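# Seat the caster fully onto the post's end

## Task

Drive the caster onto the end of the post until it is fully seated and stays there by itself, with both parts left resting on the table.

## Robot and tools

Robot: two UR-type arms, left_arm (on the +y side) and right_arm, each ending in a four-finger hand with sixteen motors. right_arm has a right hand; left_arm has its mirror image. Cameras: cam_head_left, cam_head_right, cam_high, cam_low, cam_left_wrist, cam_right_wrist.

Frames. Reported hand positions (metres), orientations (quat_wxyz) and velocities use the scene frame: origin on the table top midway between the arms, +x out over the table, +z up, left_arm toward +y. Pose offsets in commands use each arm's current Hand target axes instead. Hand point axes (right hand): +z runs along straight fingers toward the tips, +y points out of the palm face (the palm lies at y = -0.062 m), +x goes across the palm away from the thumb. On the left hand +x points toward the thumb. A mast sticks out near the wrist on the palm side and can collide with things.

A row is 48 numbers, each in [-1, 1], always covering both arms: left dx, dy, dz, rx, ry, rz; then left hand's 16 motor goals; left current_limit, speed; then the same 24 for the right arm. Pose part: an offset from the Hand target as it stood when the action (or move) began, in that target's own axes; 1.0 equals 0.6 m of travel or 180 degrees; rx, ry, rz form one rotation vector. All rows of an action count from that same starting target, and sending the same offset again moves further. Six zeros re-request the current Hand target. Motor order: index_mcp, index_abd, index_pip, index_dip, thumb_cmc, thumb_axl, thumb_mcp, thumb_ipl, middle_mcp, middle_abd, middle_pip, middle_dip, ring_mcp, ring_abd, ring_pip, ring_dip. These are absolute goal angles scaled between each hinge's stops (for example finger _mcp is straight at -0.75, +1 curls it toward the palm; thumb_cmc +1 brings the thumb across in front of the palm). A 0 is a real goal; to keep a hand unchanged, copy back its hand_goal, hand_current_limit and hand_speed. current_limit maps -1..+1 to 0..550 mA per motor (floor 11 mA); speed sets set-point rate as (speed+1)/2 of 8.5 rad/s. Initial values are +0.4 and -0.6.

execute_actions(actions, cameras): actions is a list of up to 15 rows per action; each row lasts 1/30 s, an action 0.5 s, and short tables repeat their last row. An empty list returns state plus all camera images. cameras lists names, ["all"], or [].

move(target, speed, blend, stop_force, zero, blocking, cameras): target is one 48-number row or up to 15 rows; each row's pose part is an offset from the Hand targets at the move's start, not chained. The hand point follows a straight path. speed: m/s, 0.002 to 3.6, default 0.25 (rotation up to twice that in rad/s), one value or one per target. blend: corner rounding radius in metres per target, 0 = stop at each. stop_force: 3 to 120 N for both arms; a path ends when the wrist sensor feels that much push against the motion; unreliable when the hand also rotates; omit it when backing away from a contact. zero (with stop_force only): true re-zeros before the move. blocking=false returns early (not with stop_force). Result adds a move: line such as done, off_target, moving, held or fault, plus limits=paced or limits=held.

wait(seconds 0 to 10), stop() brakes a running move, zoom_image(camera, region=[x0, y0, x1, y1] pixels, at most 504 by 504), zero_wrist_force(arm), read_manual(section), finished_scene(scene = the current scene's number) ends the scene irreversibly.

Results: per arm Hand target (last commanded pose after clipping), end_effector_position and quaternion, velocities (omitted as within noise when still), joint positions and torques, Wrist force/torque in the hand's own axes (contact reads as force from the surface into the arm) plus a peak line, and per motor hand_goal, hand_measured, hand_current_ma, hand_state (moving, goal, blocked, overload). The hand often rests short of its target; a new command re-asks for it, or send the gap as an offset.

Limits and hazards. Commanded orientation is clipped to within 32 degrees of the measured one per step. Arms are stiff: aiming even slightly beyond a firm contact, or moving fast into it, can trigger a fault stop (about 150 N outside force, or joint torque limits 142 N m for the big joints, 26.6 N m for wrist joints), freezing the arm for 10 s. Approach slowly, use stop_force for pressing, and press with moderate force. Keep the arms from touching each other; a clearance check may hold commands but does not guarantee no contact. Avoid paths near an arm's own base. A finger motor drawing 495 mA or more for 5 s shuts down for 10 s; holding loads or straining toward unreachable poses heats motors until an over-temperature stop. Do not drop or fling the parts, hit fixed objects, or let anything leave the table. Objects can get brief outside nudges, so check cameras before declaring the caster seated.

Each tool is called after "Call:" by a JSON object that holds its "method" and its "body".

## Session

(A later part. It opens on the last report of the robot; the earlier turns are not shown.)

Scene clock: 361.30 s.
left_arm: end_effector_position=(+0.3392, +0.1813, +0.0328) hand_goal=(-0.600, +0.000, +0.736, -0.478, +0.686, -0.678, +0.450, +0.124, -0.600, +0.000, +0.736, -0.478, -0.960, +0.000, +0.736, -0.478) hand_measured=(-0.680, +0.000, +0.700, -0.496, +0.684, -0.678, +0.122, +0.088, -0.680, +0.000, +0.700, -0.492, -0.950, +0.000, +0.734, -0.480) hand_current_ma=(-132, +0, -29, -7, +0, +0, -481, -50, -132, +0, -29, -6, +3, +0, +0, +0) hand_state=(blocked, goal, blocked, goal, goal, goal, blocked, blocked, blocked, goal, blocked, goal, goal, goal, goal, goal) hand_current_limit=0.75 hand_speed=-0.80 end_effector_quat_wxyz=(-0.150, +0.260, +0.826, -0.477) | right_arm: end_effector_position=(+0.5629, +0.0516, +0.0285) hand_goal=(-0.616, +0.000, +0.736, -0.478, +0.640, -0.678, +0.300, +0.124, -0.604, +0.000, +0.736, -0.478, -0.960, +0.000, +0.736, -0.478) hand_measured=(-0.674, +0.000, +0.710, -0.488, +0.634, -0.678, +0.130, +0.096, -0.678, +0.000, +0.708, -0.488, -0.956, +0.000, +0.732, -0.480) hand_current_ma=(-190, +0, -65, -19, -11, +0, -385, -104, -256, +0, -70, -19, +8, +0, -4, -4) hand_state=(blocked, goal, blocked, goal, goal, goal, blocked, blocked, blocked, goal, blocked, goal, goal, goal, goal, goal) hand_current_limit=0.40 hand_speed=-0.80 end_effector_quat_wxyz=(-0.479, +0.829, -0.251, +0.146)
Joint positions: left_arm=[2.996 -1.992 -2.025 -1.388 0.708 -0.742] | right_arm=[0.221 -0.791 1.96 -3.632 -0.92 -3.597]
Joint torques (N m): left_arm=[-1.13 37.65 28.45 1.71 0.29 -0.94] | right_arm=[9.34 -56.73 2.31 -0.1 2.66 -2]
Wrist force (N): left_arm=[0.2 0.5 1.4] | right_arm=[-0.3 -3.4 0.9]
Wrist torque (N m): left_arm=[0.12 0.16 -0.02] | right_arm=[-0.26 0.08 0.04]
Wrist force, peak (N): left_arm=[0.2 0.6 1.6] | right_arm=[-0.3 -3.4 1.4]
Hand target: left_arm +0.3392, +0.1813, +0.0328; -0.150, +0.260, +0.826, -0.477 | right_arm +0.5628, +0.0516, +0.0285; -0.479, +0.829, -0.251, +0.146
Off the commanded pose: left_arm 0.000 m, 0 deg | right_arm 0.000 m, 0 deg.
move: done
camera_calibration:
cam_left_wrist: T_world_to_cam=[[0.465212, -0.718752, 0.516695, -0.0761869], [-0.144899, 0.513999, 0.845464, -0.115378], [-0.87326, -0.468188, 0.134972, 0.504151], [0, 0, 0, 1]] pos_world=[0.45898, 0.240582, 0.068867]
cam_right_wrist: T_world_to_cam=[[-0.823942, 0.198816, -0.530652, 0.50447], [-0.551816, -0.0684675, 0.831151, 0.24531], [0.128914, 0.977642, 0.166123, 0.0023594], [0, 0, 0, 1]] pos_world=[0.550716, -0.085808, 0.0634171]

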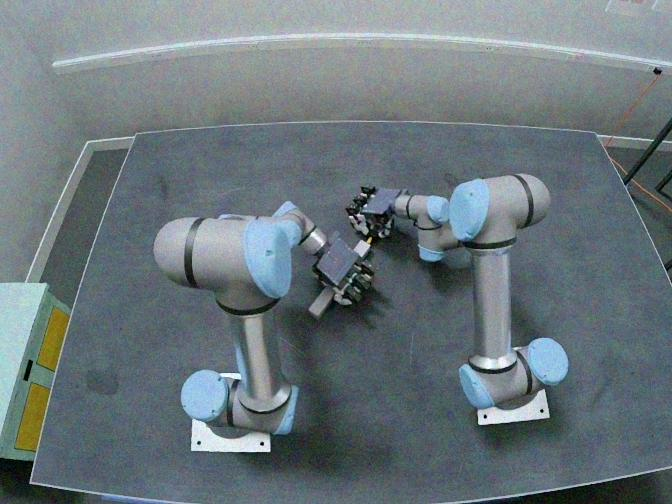

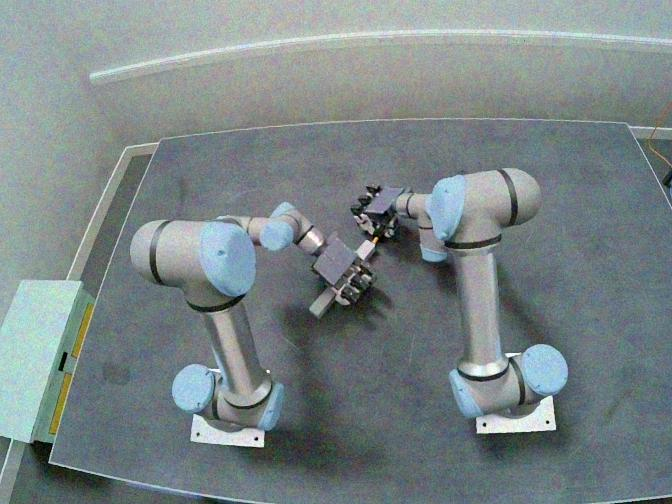

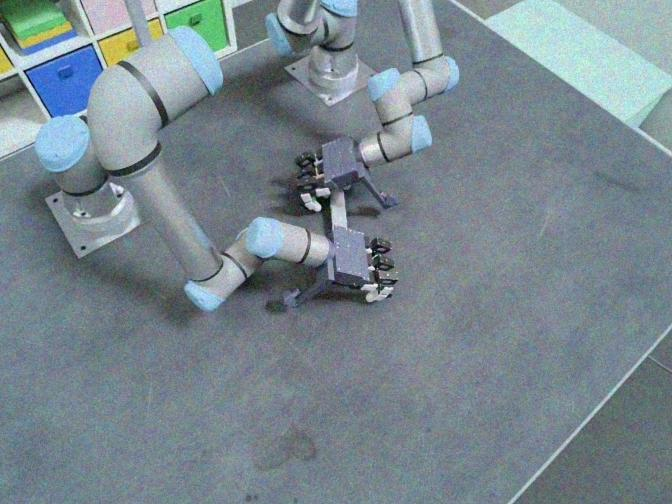

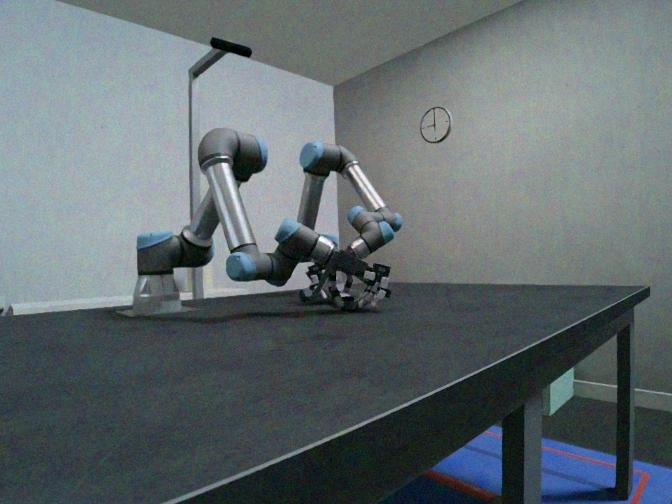

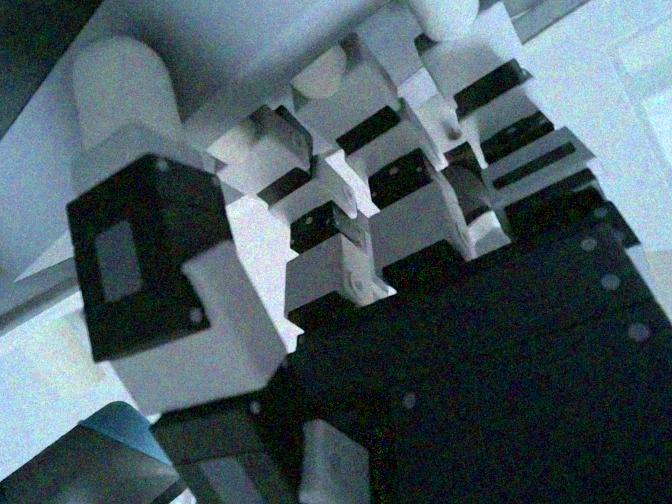

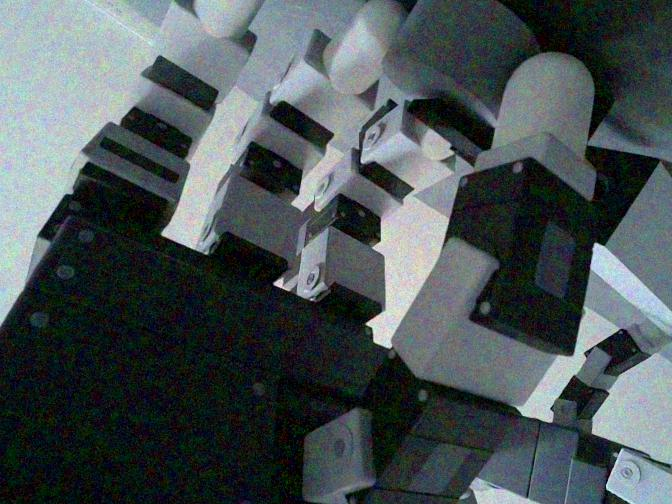

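Call:
{"method": "execute_actions", "body": {"actions": []}}

Call:
{"method": "zoom_image", "body": {"camera": "cam_head_left", "region": [345, 222, 395, 262]}}

Call:
{"method": "zoom_image", "body": {"camera": "cam_head_right", "region": [350, 222, 400, 262]}}

Call:
{"method": "zoom_image", "body": {"camera": "cam_high", "region": [280, 190, 440, 310]}}

Scene clock: 393.80 s.
left_arm: end_effector_position=(+0.3392, +0.1813, +0.0328) hand_goal=(-0.600, +0.000, +0.736, -0.478, +0.686, -0.678, +0.450, +0.124, -0.600, +0.000, +0.736, -0.478, -0.960, +0.000, +0.736, -0.478) hand_measured=(-0.680, +0.000, +0.700, -0.496, +0.684, -0.678, +0.122, +0.088, -0.680, +0.000, +0.700, -0.492, -0.950, +0.000, +0.734, -0.480) hand_current_ma=(-132, +0, -29, -7, +0, +0, -481, -50, -132, +0, -29, -6, +3, +0, +0, +0) hand_state=(blocked, goal, blocked, goal, goal, goal, blocked, blocked, blocked, goal, blocked, goal, goal, goal, goal, goal) hand_current_limit=0.75 hand_speed=-0.80 end_effector_quat_wxyz=(-0.150, +0.260, +0.826, -0.477) | right_arm: end_effector_position=(+0.5628, +0.0516, +0.0285) hand_goal=(-0.616, +0.000, +0.736, -0.478, +0.640, -0.678, +0.300, +0.124, -0.604, +0.000, +0.736, -0.478, -0.960, +0.000, +0.736, -0.478) hand_measured=(-0.674, +0.000, +0.710, -0.488, +0.634, -0.678, +0.130, +0.096, -0.678, +0.000, +0.708, -0.488, -0.956, +0.000, +0.732, -0.480) hand_current_ma=(-190, +0, -65, -19, -11, +0, -385, -104, -256, +0, -70, -19, +8, +0, -4, -4) hand_state=(blocked, goal, blocked, goal, goal, goal, blocked, blocked, blocked, goal, blocked, goal, goal, goal, goal, goal) hand_current_limit=0.40 hand_speed=-0.80 end_effector_quat_wxyz=(-0.479, +0.829, -0.251, +0.146)
Joint positions: left_arm=[2.996 -1.992 -2.025 -1.388 0.708 -0.742] | right_arm=[0.222 -0.791 1.96 -3.632 -0.92 -3.597]
Joint velocities: within noise
Joint torques (N m): left_arm=[-2.65 37.62 28.29 1.79 0.32 -1.94] | right_arm=[8.63 -58.05 2.16 -0.21 2.08 -1.99]
Wrist force (N): left_arm=[0.1 0.5 1.5] | right_arm=[0.1 -3.4 0.9]
Wrist torque (N m): left_arm=[0.12 0.17 -0.03] | right_arm=[-0.27 0.03 0.07]
Wrist force, peak (N): left_arm=[0.2 0.4 1.8] | right_arm=[-0.6 -3.7 0.8]
Hand target: left_arm +0.3392, +0.1813, +0.0328; -0.150, +0.260, +0.826, -0.477 | right_arm +0.5628, +0.0516, +0.0285; -0.479, +0.829, -0.251, +0.146
Off the commanded pose: left_arm 0.000 m, 0 deg | right_arm 0.000 m, 0 deg.
camera_calibration:
cam_left_wrist: T_world_to_cam=[[0.465212, -0.718752, 0.516695, -0.0761869], [-0.144899, 0.513999, 0.845464, -0.115378], [-0.87326, -0.468188, 0.134972, 0.504151], [0, 0, 0, 1]] pos_world=[0.45898, 0.240582, 0.068867]
cam_right_wrist: T_world_to_cam=[[-0.824041, 0.198565, -0.530593, 0.504481], [-0.551737, -0.0686515, 0.831188, 0.245256], [0.128619, 0.97768, 0.166127, 0.00242678], [0, 0, 0, 1]] pos_world=[0.550717, -0.0857078, 0.063417]

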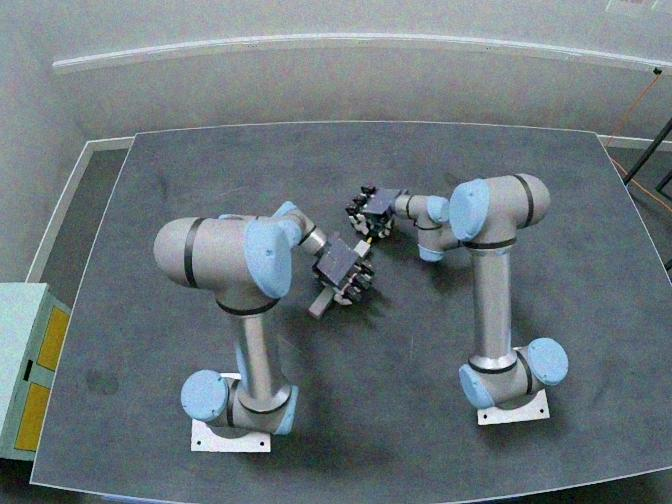

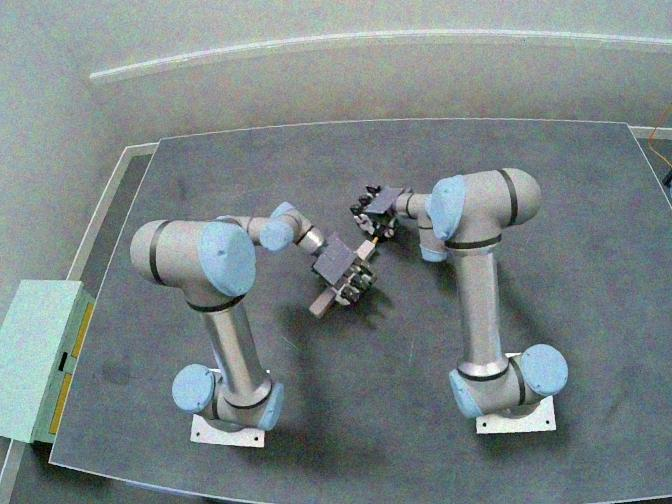

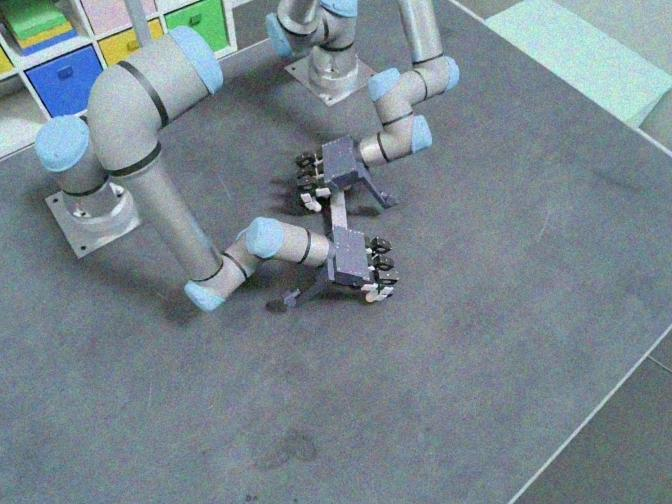

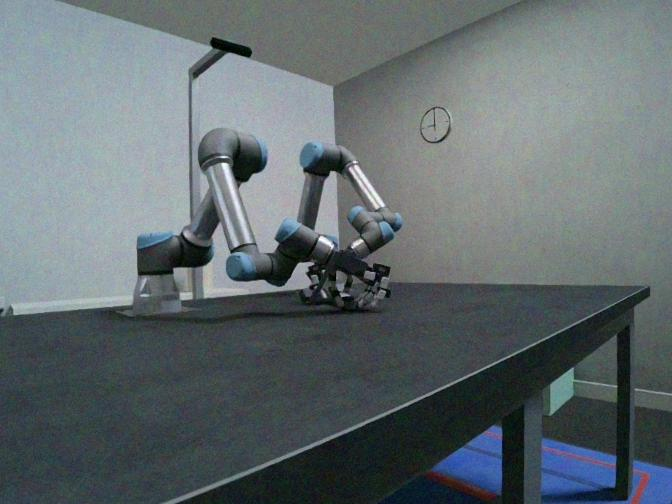

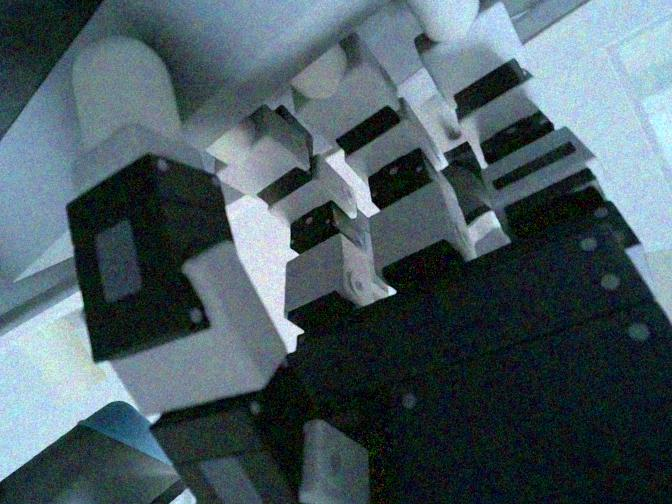

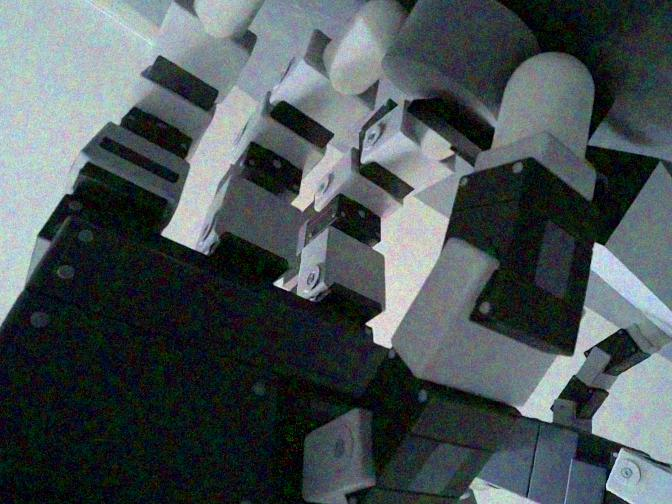

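Scaled by 10.080 from the camera's 672x504 image, which has a finer 960x720 frame.

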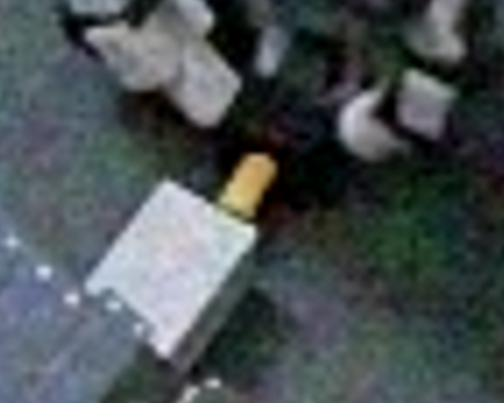

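Scaled by 10.080 from the camera's 672x504 image, which has a finer 960x720 frame.

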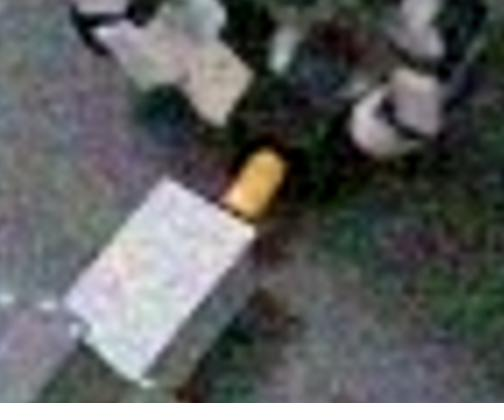

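Scaled by 3.150 from the camera's 672x504 image, which has a finer 960x720 frame.

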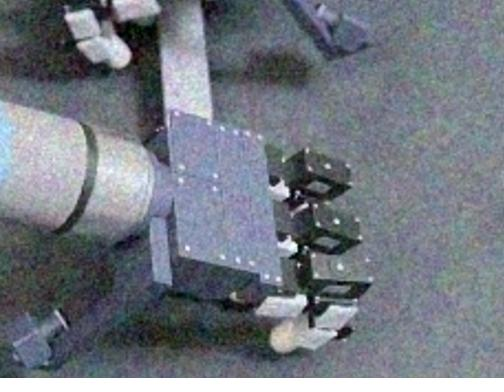

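Call:
{"method": "zoom_image", "body": {"camera": "cam_head_left", "region": [356, 230, 380, 250]}}

Call:
{"method": "zoom_image", "body": {"camera": "cam_head_right", "region": [362, 230, 386, 250]}}

Scaled by 21.000 from the camera's 672x504 image, which has a finer 960x720 frame.

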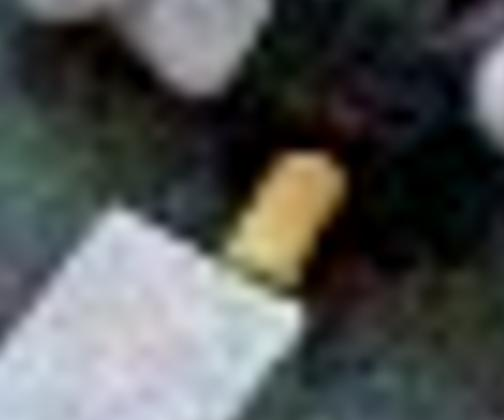

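Scaled by 21.000 from the camera's 672x504 image, which has a finer 960x720 frame.

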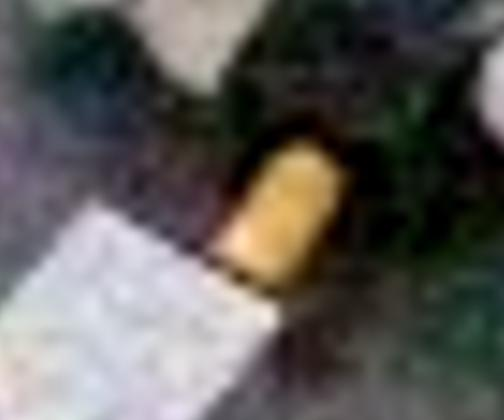

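Call:
{"method": "move", "body": {"target": [0,0,0,0,0,0,-0.6,0,0.737,-0.478,0.686,-0.677,0.45,0.124,-0.6,0,0.737,-0.478,-0.959,0,0.737,-0.478,0.75,-0.8, 0.0018,0.0046,-0.0079,0,0.0385,0.0222,-0.616,0,0.737,-0.478,0.64,-0.677,0.3,0.124,-0.603,0,0.737,-0.478,-0.959,0,0.737,-0.478,0.4,-0.8], "speed": 0.08, "cameras": ["cam_head_left","cam_head_right"]}}

Call:
{"method": "zoom_image", "body": {"camera": "cam_head_left", "region": [356, 230, 380, 250]}}

Call:
{"method": "zoom_image", "body": {"camera": "cam_head_right", "region": [362, 230, 386, 250]}}

Scene clock: 492.23 s.
left_arm: end_effector_position=(+0.3392, +0.1813, +0.0328) hand_goal=(-0.600, +0.000, +0.736, -0.478, +0.686, -0.678, +0.450, +0.124, -0.600, +0.000, +0.736, -0.478, -0.960, +0.000, +0.736, -0.478) hand_measured=(-0.680, +0.000, +0.700, -0.496, +0.684, -0.678, +0.122, +0.088, -0.680, +0.000, +0.700, -0.492, -0.950, +0.000, +0.734, -0.480) hand_current_ma=(-132, +0, -29, -7, +0, +0, -481, -50, -132, +0, -29, -6, +3, +0, +0, +0) hand_state=(blocked, goal, blocked, goal, goal, goal, blocked, blocked, blocked, goal, blocked, goal, goal, goal, goal, goal) hand_current_limit=0.75 hand_speed=-0.80 end_effector_quat_wxyz=(-0.150, +0.260, +0.826, -0.477) | right_arm: end_effector_position=(+0.5607, +0.0465, +0.0285) hand_goal=(-0.616, +0.000, +0.736, -0.478, +0.640, -0.678, +0.300, +0.124, -0.604, +0.000, +0.736, -0.478, -0.960, +0.000, +0.736, -0.478) hand_measured=(-0.674, +0.000, +0.710, -0.488, +0.634, -0.678, +0.130, +0.096, -0.678, +0.000, +0.708, -0.488, -0.956, +0.000, +0.732, -0.480) hand_current_ma=(-190, +0, -65, -19, -11, +0, -385, -104, -256, +0, -70, -19, +8, +0, -4, -4) hand_state=(blocked, goal, blocked, goal, goal, goal, blocked, blocked, blocked, goal, blocked, goal, goal, goal, goal, goal) hand_current_limit=0.40 hand_speed=-0.80 end_effector_quat_wxyz=(-0.467, +0.809, -0.308, +0.179)
Joint positions: left_arm=[2.996 -1.992 -2.025 -1.388 0.708 -0.742] | right_arm=[0.242 -0.793 1.993 -3.727 -1.047 -3.482]
Joint torques (N m): left_arm=[-5.25 37.39 28.21 1.76 0.47 -1.82] | right_arm=[8.01 -56.39 2.99 -5.12 -1.78 1.89]
Wrist force (N): left_arm=[0.1 0.5 1.4] | right_arm=[-1.0 -4.2 1.8]
Wrist torque (N m): left_arm=[0.12 0.17 -0.03] | right_arm=[-0.32 0.07 -0.06]
Wrist force, peak (N): left_arm=[0.2 0.9 1.8] | right_arm=[-1.0 -4.2 1.8]
Hand target: left_arm +0.3392, +0.1813, +0.0328; -0.150, +0.260, +0.826, -0.477 | right_arm +0.5606, +0.0465, +0.0285; -0.467, +0.809, -0.309, +0.179
Off the commanded pose: left_arm 0.000 m, 0 deg | right_arm 0.000 m, 0 deg.
move: done
Images, in order (width x height): cam_head_left 672x504, cam_head_right 672x504.

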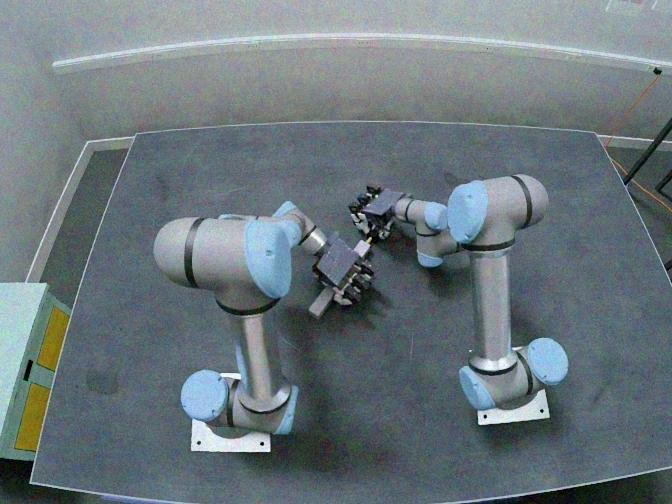

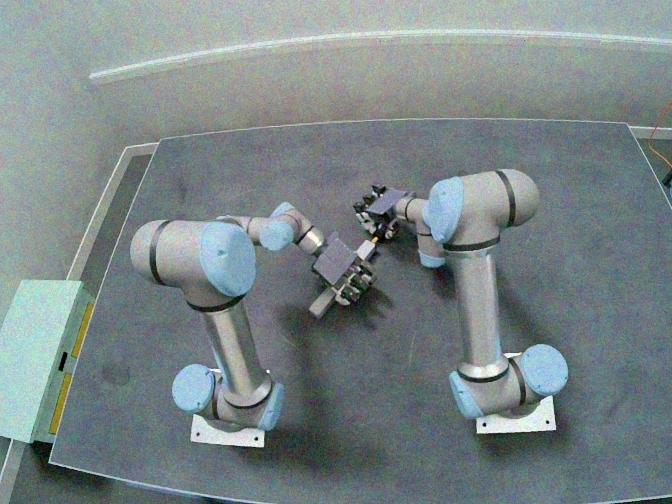

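Scaled by 21.000 from the camera's 672x504 image, which has a finer 960x720 frame.

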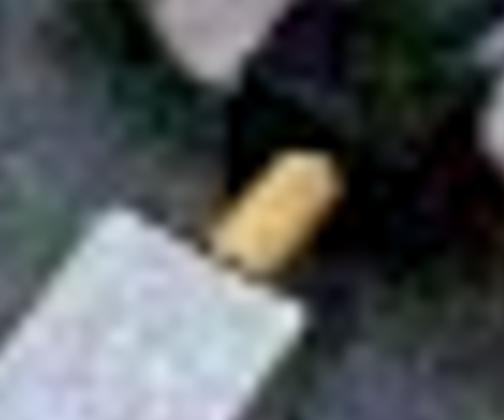

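Scaled by 21.000 from the camera's 672x504 image, which has a finer 960x720 frame.

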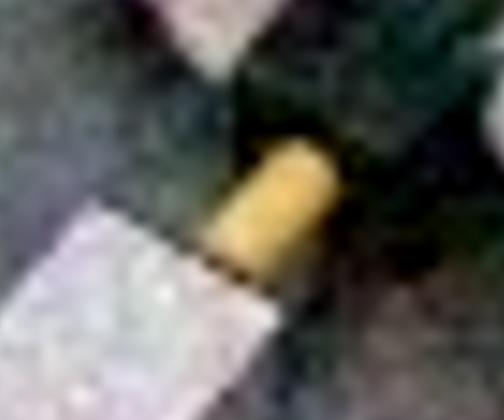

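Call:
{"method": "move", "body": {"target": [[0,0,0,0,0,0,-0.6,0,0.737,-0.478,0.686,-0.677,0.45,0.124,-0.6,0,0.737,-0.478,-0.959,0,0.737,-0.478,0.75,-0.8, 0.0001,0.0004,-0.0007,0,0.005,0.003,-0.616,0,0.737,-0.478,0.64,-0.677,0.3,0.124,-0.603,0,0.737,-0.478,-0.959,0,0.737,-0.478,0.4,-0.8],[0,0,0,0,0,0,-0.6,0,0.737,-0.478,0.686,-0.677,0.45,0.124,-0.6,0,0.737,-0.478,-0.959,0,0.737,-0.478,0.75,-0.8, -0.0595,0.00414,-0.00717,0,0.005,0.003,-0.616,0,0.737,-0.478,0.64,-0.677,0.3,0.124,-0.603,0,0.737,-0.478,-0.959,0,0.737,-0.478,0.4,-0.8]], "speed": 0.012, "stop_force": 7, "cameras": ["cam_head_left","cam_head_right"]}}

Call:
{"method": "zoom_image", "body": {"camera": "cam_head_left", "region": [356, 230, 380, 250]}}

Call:
{"method": "zoom_image", "body": {"camera": "cam_head_right", "region": [362, 230, 386, 250]}}

Scene clock: 525.17 s.
left_arm: end_effector_position=(+0.3392, +0.1813, +0.0328) hand_goal=(-0.600, +0.000, +0.736, -0.478, +0.686, -0.678, +0.450, +0.124, -0.600, +0.000, +0.736, -0.478, -0.960, +0.000, +0.736, -0.478) hand_measured=(-0.678, +0.000, +0.700, -0.496, +0.668, -0.692, +0.122, +0.088, -0.680, +0.000, +0.700, -0.494, -0.950, +0.000, +0.734, -0.480) hand_current_ma=(-129, +0, -29, -7, -9, -8, -481, -50, -132, +0, -29, -6, +3, +0, +0, +0) hand_state=(blocked, goal, blocked, goal, goal, goal, blocked, blocked, blocked, goal, blocked, goal, goal, goal, goal, goal) hand_current_limit=0.75 hand_speed=-0.80 end_effector_quat_wxyz=(-0.150, +0.260, +0.826, -0.477) | right_arm: end_effector_position=(+0.5389, +0.0608, +0.0285) hand_goal=(-0.616, +0.000, +0.736, -0.478, +0.640, -0.678, +0.300, +0.124, -0.604, +0.000, +0.736, -0.478, -0.960, +0.000, +0.736, -0.478) hand_measured=(-0.668, +0.000, +0.710, -0.488, +0.640, -0.674, +0.130, +0.094, -0.678, +0.000, +0.706, -0.488, -0.956, +0.000, +0.732, -0.480) hand_current_ma=(-164, +0, -65, -20, +0, +9, -385, -108, -256, +1, -76, -20, +8, +0, -4, -4) hand_state=(blocked, goal, blocked, goal, goal, goal, blocked, blocked, blocked, goal, blocked, goal, goal, goal, goal, goal) hand_current_limit=0.40 hand_speed=-0.80 end_effector_quat_wxyz=(-0.466, +0.806, -0.316, +0.183)
Joint positions: left_arm=[2.996 -1.992 -2.025 -1.388 0.708 -0.742] | right_arm=[0.285 -0.801 2.027 -3.772 -1.098 -3.441]
Joint torques (N m): left_arm=[-6.41 37.32 28.09 1.87 -1.97 1.09] | right_arm=[-6.52 -30.75 -23.97 -0.44 2.42 -1.7]
Wrist force (N): left_arm=[4.2 -0.2 1.4] | right_arm=[2.4 -5.4 0.8]
Wrist torque (N m): left_arm=[0.13 0.25 -0.08] | right_arm=[-0.32 0.16 -0.13]
Wrist force, peak (N): left_arm=[5.9 -0.6 1.5] | right_arm=[6.1 -5.6 2.1]
Hand target: left_arm +0.3392, +0.1813, +0.0328; -0.150, +0.260, +0.826, -0.477 | right_arm +0.5389, +0.0608, +0.0285; -0.466, +0.806, -0.316, +0.183 (not the last commanded pose)
Off the commanded pose: left_arm 0.000 m, 0 deg | right_arm 0.010 m, 0 deg.
move: contact (right_arm); path passed 1 of 2 targets
Images, in order (width x height): cam_head_left 672x504, cam_head_right 672x504.

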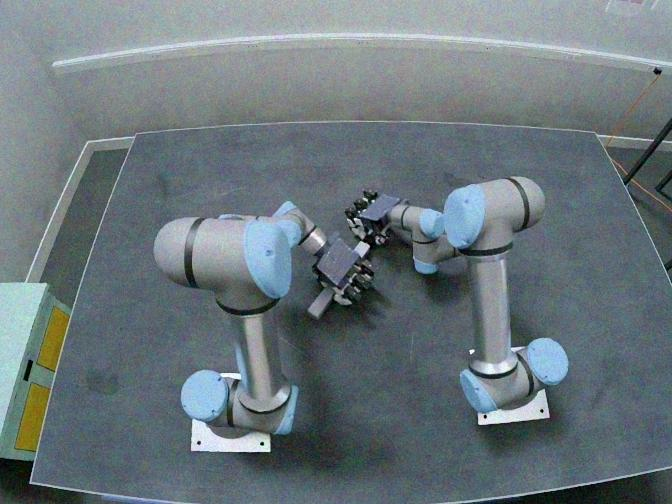

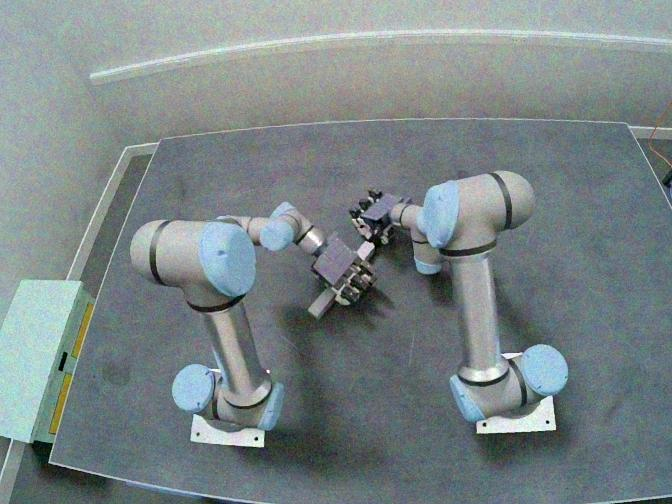

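Scaled by 21.000 from the camera's 672x504 image, which has a finer 960x720 frame.

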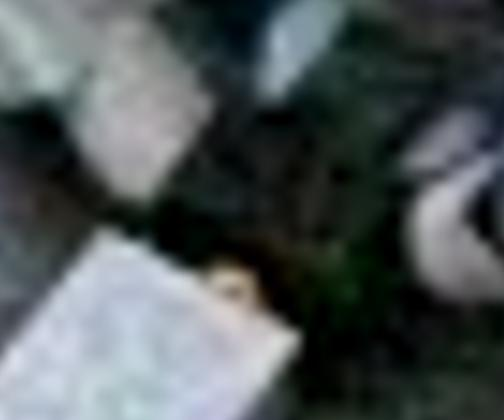

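Scaled by 21.000 from the camera's 672x504 image, which has a finer 960x720 frame.

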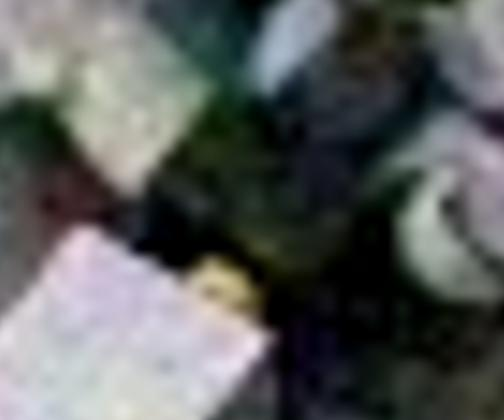

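Call:
{"method": "move", "body": {"target": [[0,0,0,0,0,0,-0.6,0,0.737,-0.478,0.686,-0.677,0.45,0.124,-0.6,0,0.737,-0.478,-0.959,0,0.737,-0.478,0.75,-0.8, 0,0,0,0,0,0,-0.959,0,0.737,-0.478,0.64,-0.677,-0.056,0.124,-0.959,0,0.737,-0.478,-0.959,0,0.737,-0.478,0.4,-0.8],[0,0,0,0,0,0,-0.6,0,0.737,-0.478,0.686,-0.677,0.45,0.124,-0.6,0,0.737,-0.478,-0.959,0,0.737,-0.478,0.75,-0.8, 0,-0.144,-0.0833,0,0,0,-0.959,0,0.737,-0.478,0.64,-0.677,-0.056,0.124,-0.959,0,0.737,-0.478,-0.959,0,0.737,-0.478,0.4,-0.8],[0,0,0,0,0,0,-0.6,0,0.737,-0.478,0.686,-0.677,0.45,0.124,-0.6,0,0.737,-0.478,-0.959,0,0.737,-0.478,0.75,-0.8, 0.25,-0.332,-0.1917,0,0,0,-0.959,0,0.737,-0.478,0.64,-0.677,-0.056,0.124,-0.959,0,0.737,-0.478,-0.959,0,0.737,-0.478,0.4,-0.8]], "speed": [0.1,0.1,0.25], "blend": [0,0.02,0], "cameras": ["cam_head_left","cam_head_right","cam_high"]}}

Call:
{"method": "zoom_image", "body": {"camera": "cam_head_left", "region": [350, 215, 400, 255]}}

Call:
{"method": "zoom_image", "body": {"camera": "cam_high", "region": [300, 190, 400, 310]}}

Scene clock: 555.37 s.
left_arm: end_effector_position=(+0.3392, +0.1813, +0.0328) hand_goal=(-0.600, +0.000, +0.736, -0.478, +0.686, -0.678, +0.450, +0.124, -0.600, +0.000, +0.736, -0.478, -0.960, +0.000, +0.736, -0.478) hand_measured=(-0.678, +0.000, +0.700, -0.496, +0.668, -0.692, +0.122, +0.088, -0.680, +0.000, +0.700, -0.494, -0.950, +0.000, +0.734, -0.480) hand_current_ma=(-129, +0, -29, -7, -9, -8, -481, -50, -132, +0, -29, -6, +3, +0, +0, +0) hand_state=(blocked, goal, blocked, goal, goal, goal, blocked, blocked, blocked, goal, blocked, goal, goal, goal, goal, goal) hand_current_limit=0.75 hand_speed=-0.80 end_effector_quat_wxyz=(-0.150, +0.260, +0.826, -0.477) | right_arm: end_effector_position=(+0.6487, -0.0411, +0.2586) hand_goal=(-0.960, +0.000, +0.736, -0.478, +0.640, -0.678, -0.056, +0.124, -0.960, +0.000, +0.736, -0.478, -0.960, +0.000, +0.736, -0.478) hand_measured=(-0.944, +0.000, +0.732, -0.482, +0.640, -0.676, -0.054, +0.122, -0.942, +0.000, +0.732, -0.482, -0.956, +0.000, +0.732, -0.480) hand_current_ma=(+37, +0, -5, -5, +1, +3, +5, -4, +40, +1, -5, -4, +8, +0, -4, -4) hand_state=(goal, goal, goal, goal, goal, goal, goal, goal, goal, goal, goal, goal, goal, goal, goal, goal) hand_current_limit=0.40 hand_speed=-0.80 end_effector_quat_wxyz=(-0.466, +0.806, -0.316, +0.183)
Joint positions: left_arm=[2.996 -1.992 -2.025 -1.388 0.708 -0.742] | right_arm=[0.056 -1.183 1.785 -3.061 -0.914 -3.603]
Joint torques (N m): left_arm=[-6.38 36.99 27.98 1.9 1.35 -1.71] | right_arm=[-6.49 -28.51 -37.89 -0.56 2.34 -2.13]
Wrist force (N): left_arm=[0.1 0.4 1.4] | right_arm=[-0.1 -2.8 1.5]
Wrist torque (N m): left_arm=[0.14 0.20 -0.06] | right_arm=[-0.34 -0.02 0.08]
Wrist force, peak (N): left_arm=[4.5 -0.3 1.4] | right_arm=[2.7 -5.8 0.9]
Hand target: left_arm +0.3392, +0.1813, +0.0328; -0.150, +0.260, +0.826, -0.477 | right_arm +0.6488, -0.0412, +0.2586; -0.466, +0.806, -0.316, +0.183
Off the commanded pose: left_arm 0.000 m, 0 deg | right_arm 0.000 m, 0 deg.
move: done
Images, in order (width x height): cam_head_left 672x504, cam_head_right 672x504, cam_high 672x504.

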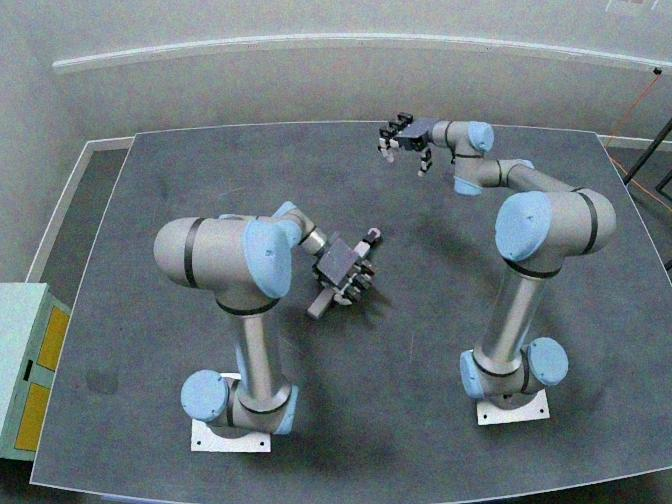

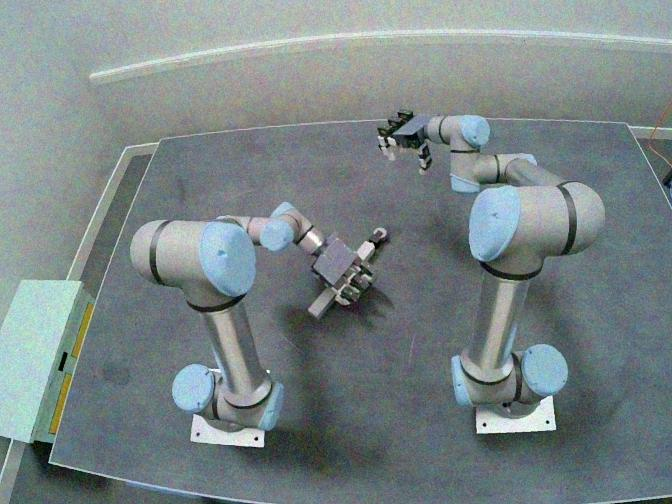

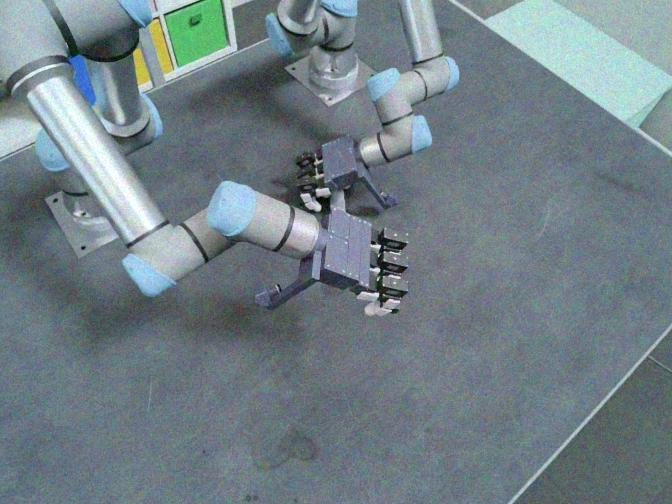

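Scaled by 10.080 from the camera's 672x504 image, which has a finer 960x720 frame.

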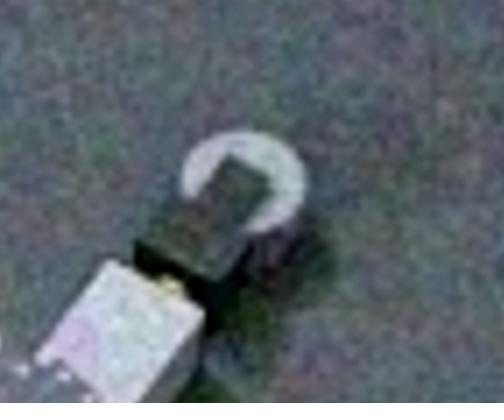

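Scaled by 4.200 from the camera's 672x504 image, which has a finer 960x720 frame.

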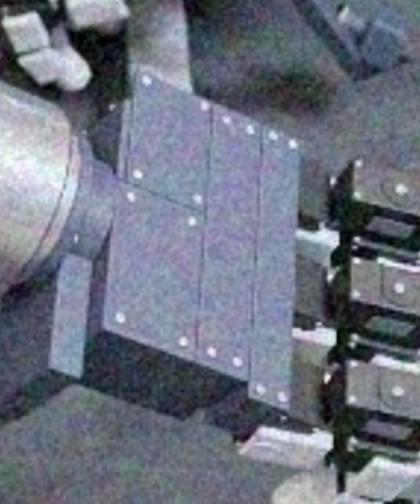

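Call:
{"method": "move", "body": {"target": [[0,0,0,0,0,0,-0.959,0,0.737,-0.478,0.686,-0.677,-0.056,0.124,-0.959,0,0.737,-0.478,-0.959,0,0.737,-0.478,0.4,-0.8, 0,0,0,0,0,0,-0.753,0,0.883,0.609,0.686,-0.677,-0.056,0.124,-0.753,0,0.883,0.609,-0.753,0,0.883,0.609,0.4,-0.8],[0,-0.144,-0.0833,0,0,0,-0.959,0,0.737,-0.478,0.686,-0.677,-0.056,0.124,-0.959,0,0.737,-0.478,-0.959,0,0.737,-0.478,0.4,-0.8, -0.013,-0.026,0.046,0,0,0.528,-0.753,0,0.883,0.609,0.686,-0.677,-0.056,0.124,-0.753,0,0.883,0.609,-0.753,0,0.883,0.609,0.4,-0.8],[0,-0.332,-0.1917,0,0,0,-0.959,0,0.737,-0.478,0.686,-0.677,-0.056,0.124,-0.959,0,0.737,-0.478,-0.959,0,0.737,-0.478,0.4,-0.8, -0.027,-0.053,0.0918,0,0.1305,0.9914,-0.753,0,0.883,0.609,0.686,-0.677,-0.056,0.124,-0.753,0,0.883,0.609,-0.753,0,0.883,0.609,0.4,-0.8]], "speed": 0.35, "blend": [0,0.02,0], "cameras": ["cam_head_left","cam_head_right","cam_high"]}}

Call:
{"method": "zoom_image", "body": {"camera": "cam_head_left", "region": [300, 215, 400, 325]}}

Scene clock: 606.87 s.
left_arm: end_effector_position=(+0.3392, +0.1811, +0.2628) hand_goal=(-0.960, +0.000, +0.736, -0.478, +0.686, -0.678, -0.056, +0.124, -0.960, +0.000, +0.736, -0.478, -0.960, +0.000, +0.736, -0.478) hand_measured=(-0.944, +0.000, +0.732, -0.482, +0.682, -0.680, -0.052, +0.122, -0.942, +0.000, +0.732, -0.482, -0.950, +0.000, +0.734, -0.480) hand_current_ma=(+7, +0, +0, +0, +0, +0, +1, +0, +9, +0, +0, +0, +3, +0, +0, +0) hand_state=(goal, goal, goal, goal, goal, goal, goal, goal, goal, goal, goal, goal, goal, goal, goal, goal) hand_current_limit=0.40 hand_speed=-0.80 end_effector_quat_wxyz=(-0.150, +0.260, +0.826, -0.477) | right_arm: end_effector_position=(+0.6801, +0.0165, +0.2586) hand_goal=(-0.754, +0.000, +0.882, +0.608, +0.686, -0.678, -0.056, +0.124, -0.754, +0.000, +0.882, +0.608, -0.754, +0.000, +0.882, +0.608) hand_measured=(-0.758, +0.000, +0.878, +0.606, +0.690, -0.676, -0.054, +0.124, -0.758, +0.000, +0.876, +0.606, -0.756, +0.000, +0.878, +0.606) hand_current_ma=(-5, +0, -7, -3, +6, +3, +5, -1, -5, +1, -8, -3, -4, +0, -6, -3) hand_state=(goal, goal, goal, goal, goal, goal, goal, goal, goal, goal, goal, goal, goal, goal, goal, goal) hand_current_limit=0.40 hand_speed=-0.80 end_effector_quat_wxyz=(+0.140, +0.337, +0.860, +0.356)
Joint positions: left_arm=[2.995 -1.683 -1.731 -1.99 0.708 -0.742] | right_arm=[0.139 -1.161 1.986 -3.049 -1.098 -0.538]
Joint torques (N m): left_arm=[1.8 30.64 34.69 -0.48 -0.09 1.35] | right_arm=[10.18 -50.45 -34.38 -0.74 -0.91 2.51]
Wrist force (N): left_arm=[-0.2 -0.8 0.9] | right_arm=[-1.2 1.2 0.1]
Wrist torque (N m): left_arm=[0.04 0.19 -0.11] | right_arm=[0.13 0.05 -0.22]
Wrist force, peak (N): left_arm=[0.3 0.5 1.6] | right_arm=[-0.4 -3.1 1.9]
Hand target: left_arm +0.3392, +0.1811, +0.2628; -0.150, +0.260, +0.826, -0.477 | right_arm +0.6801, +0.0165, +0.2586; +0.140, +0.337, +0.860, +0.356
Off the commanded pose: left_arm 0.000 m, 0 deg | right_arm 0.000 m, 0 deg.
move: done
Images, in order (width x height): cam_head_left 672x504, cam_head_right 672x504, cam_high 672x504.

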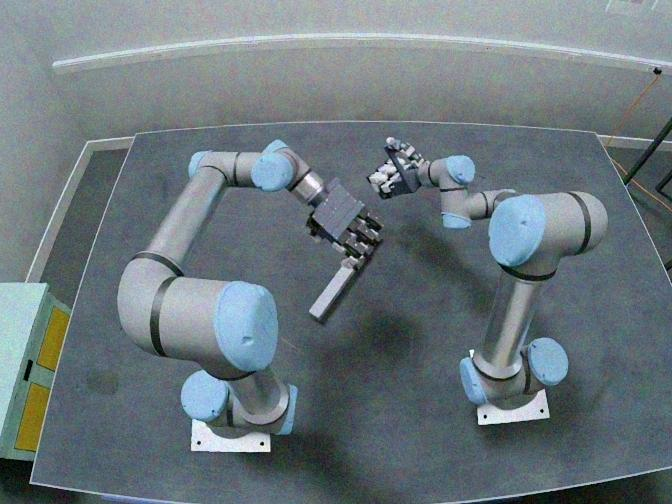

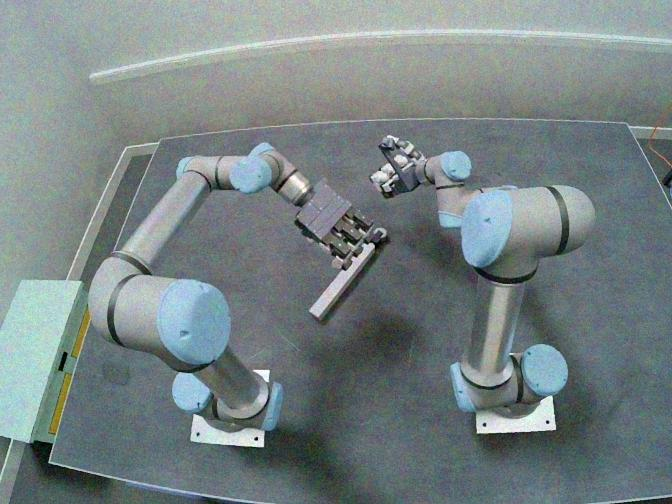

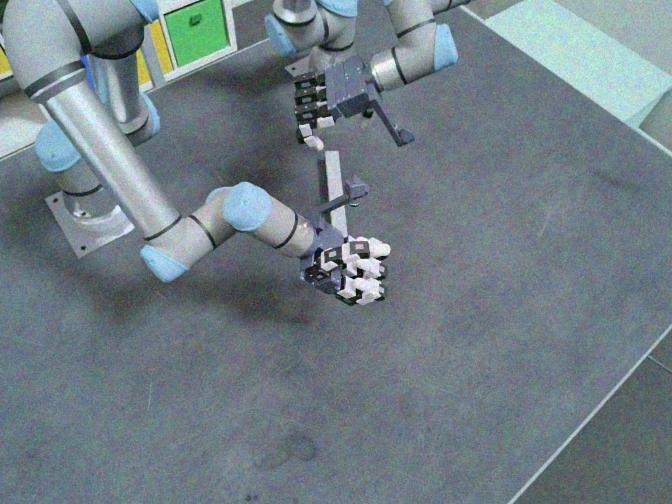

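Scaled by 4.582 from the camera's 672x504 image, which has a finer 960x720 frame.

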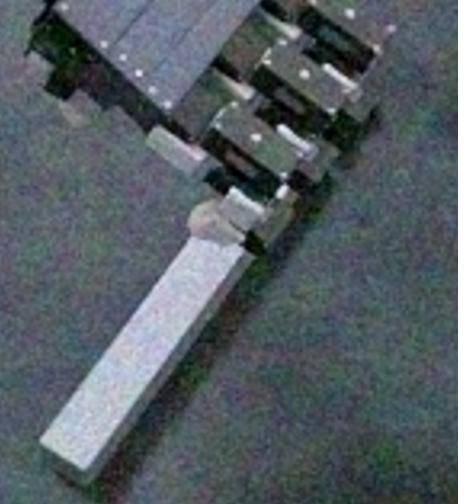

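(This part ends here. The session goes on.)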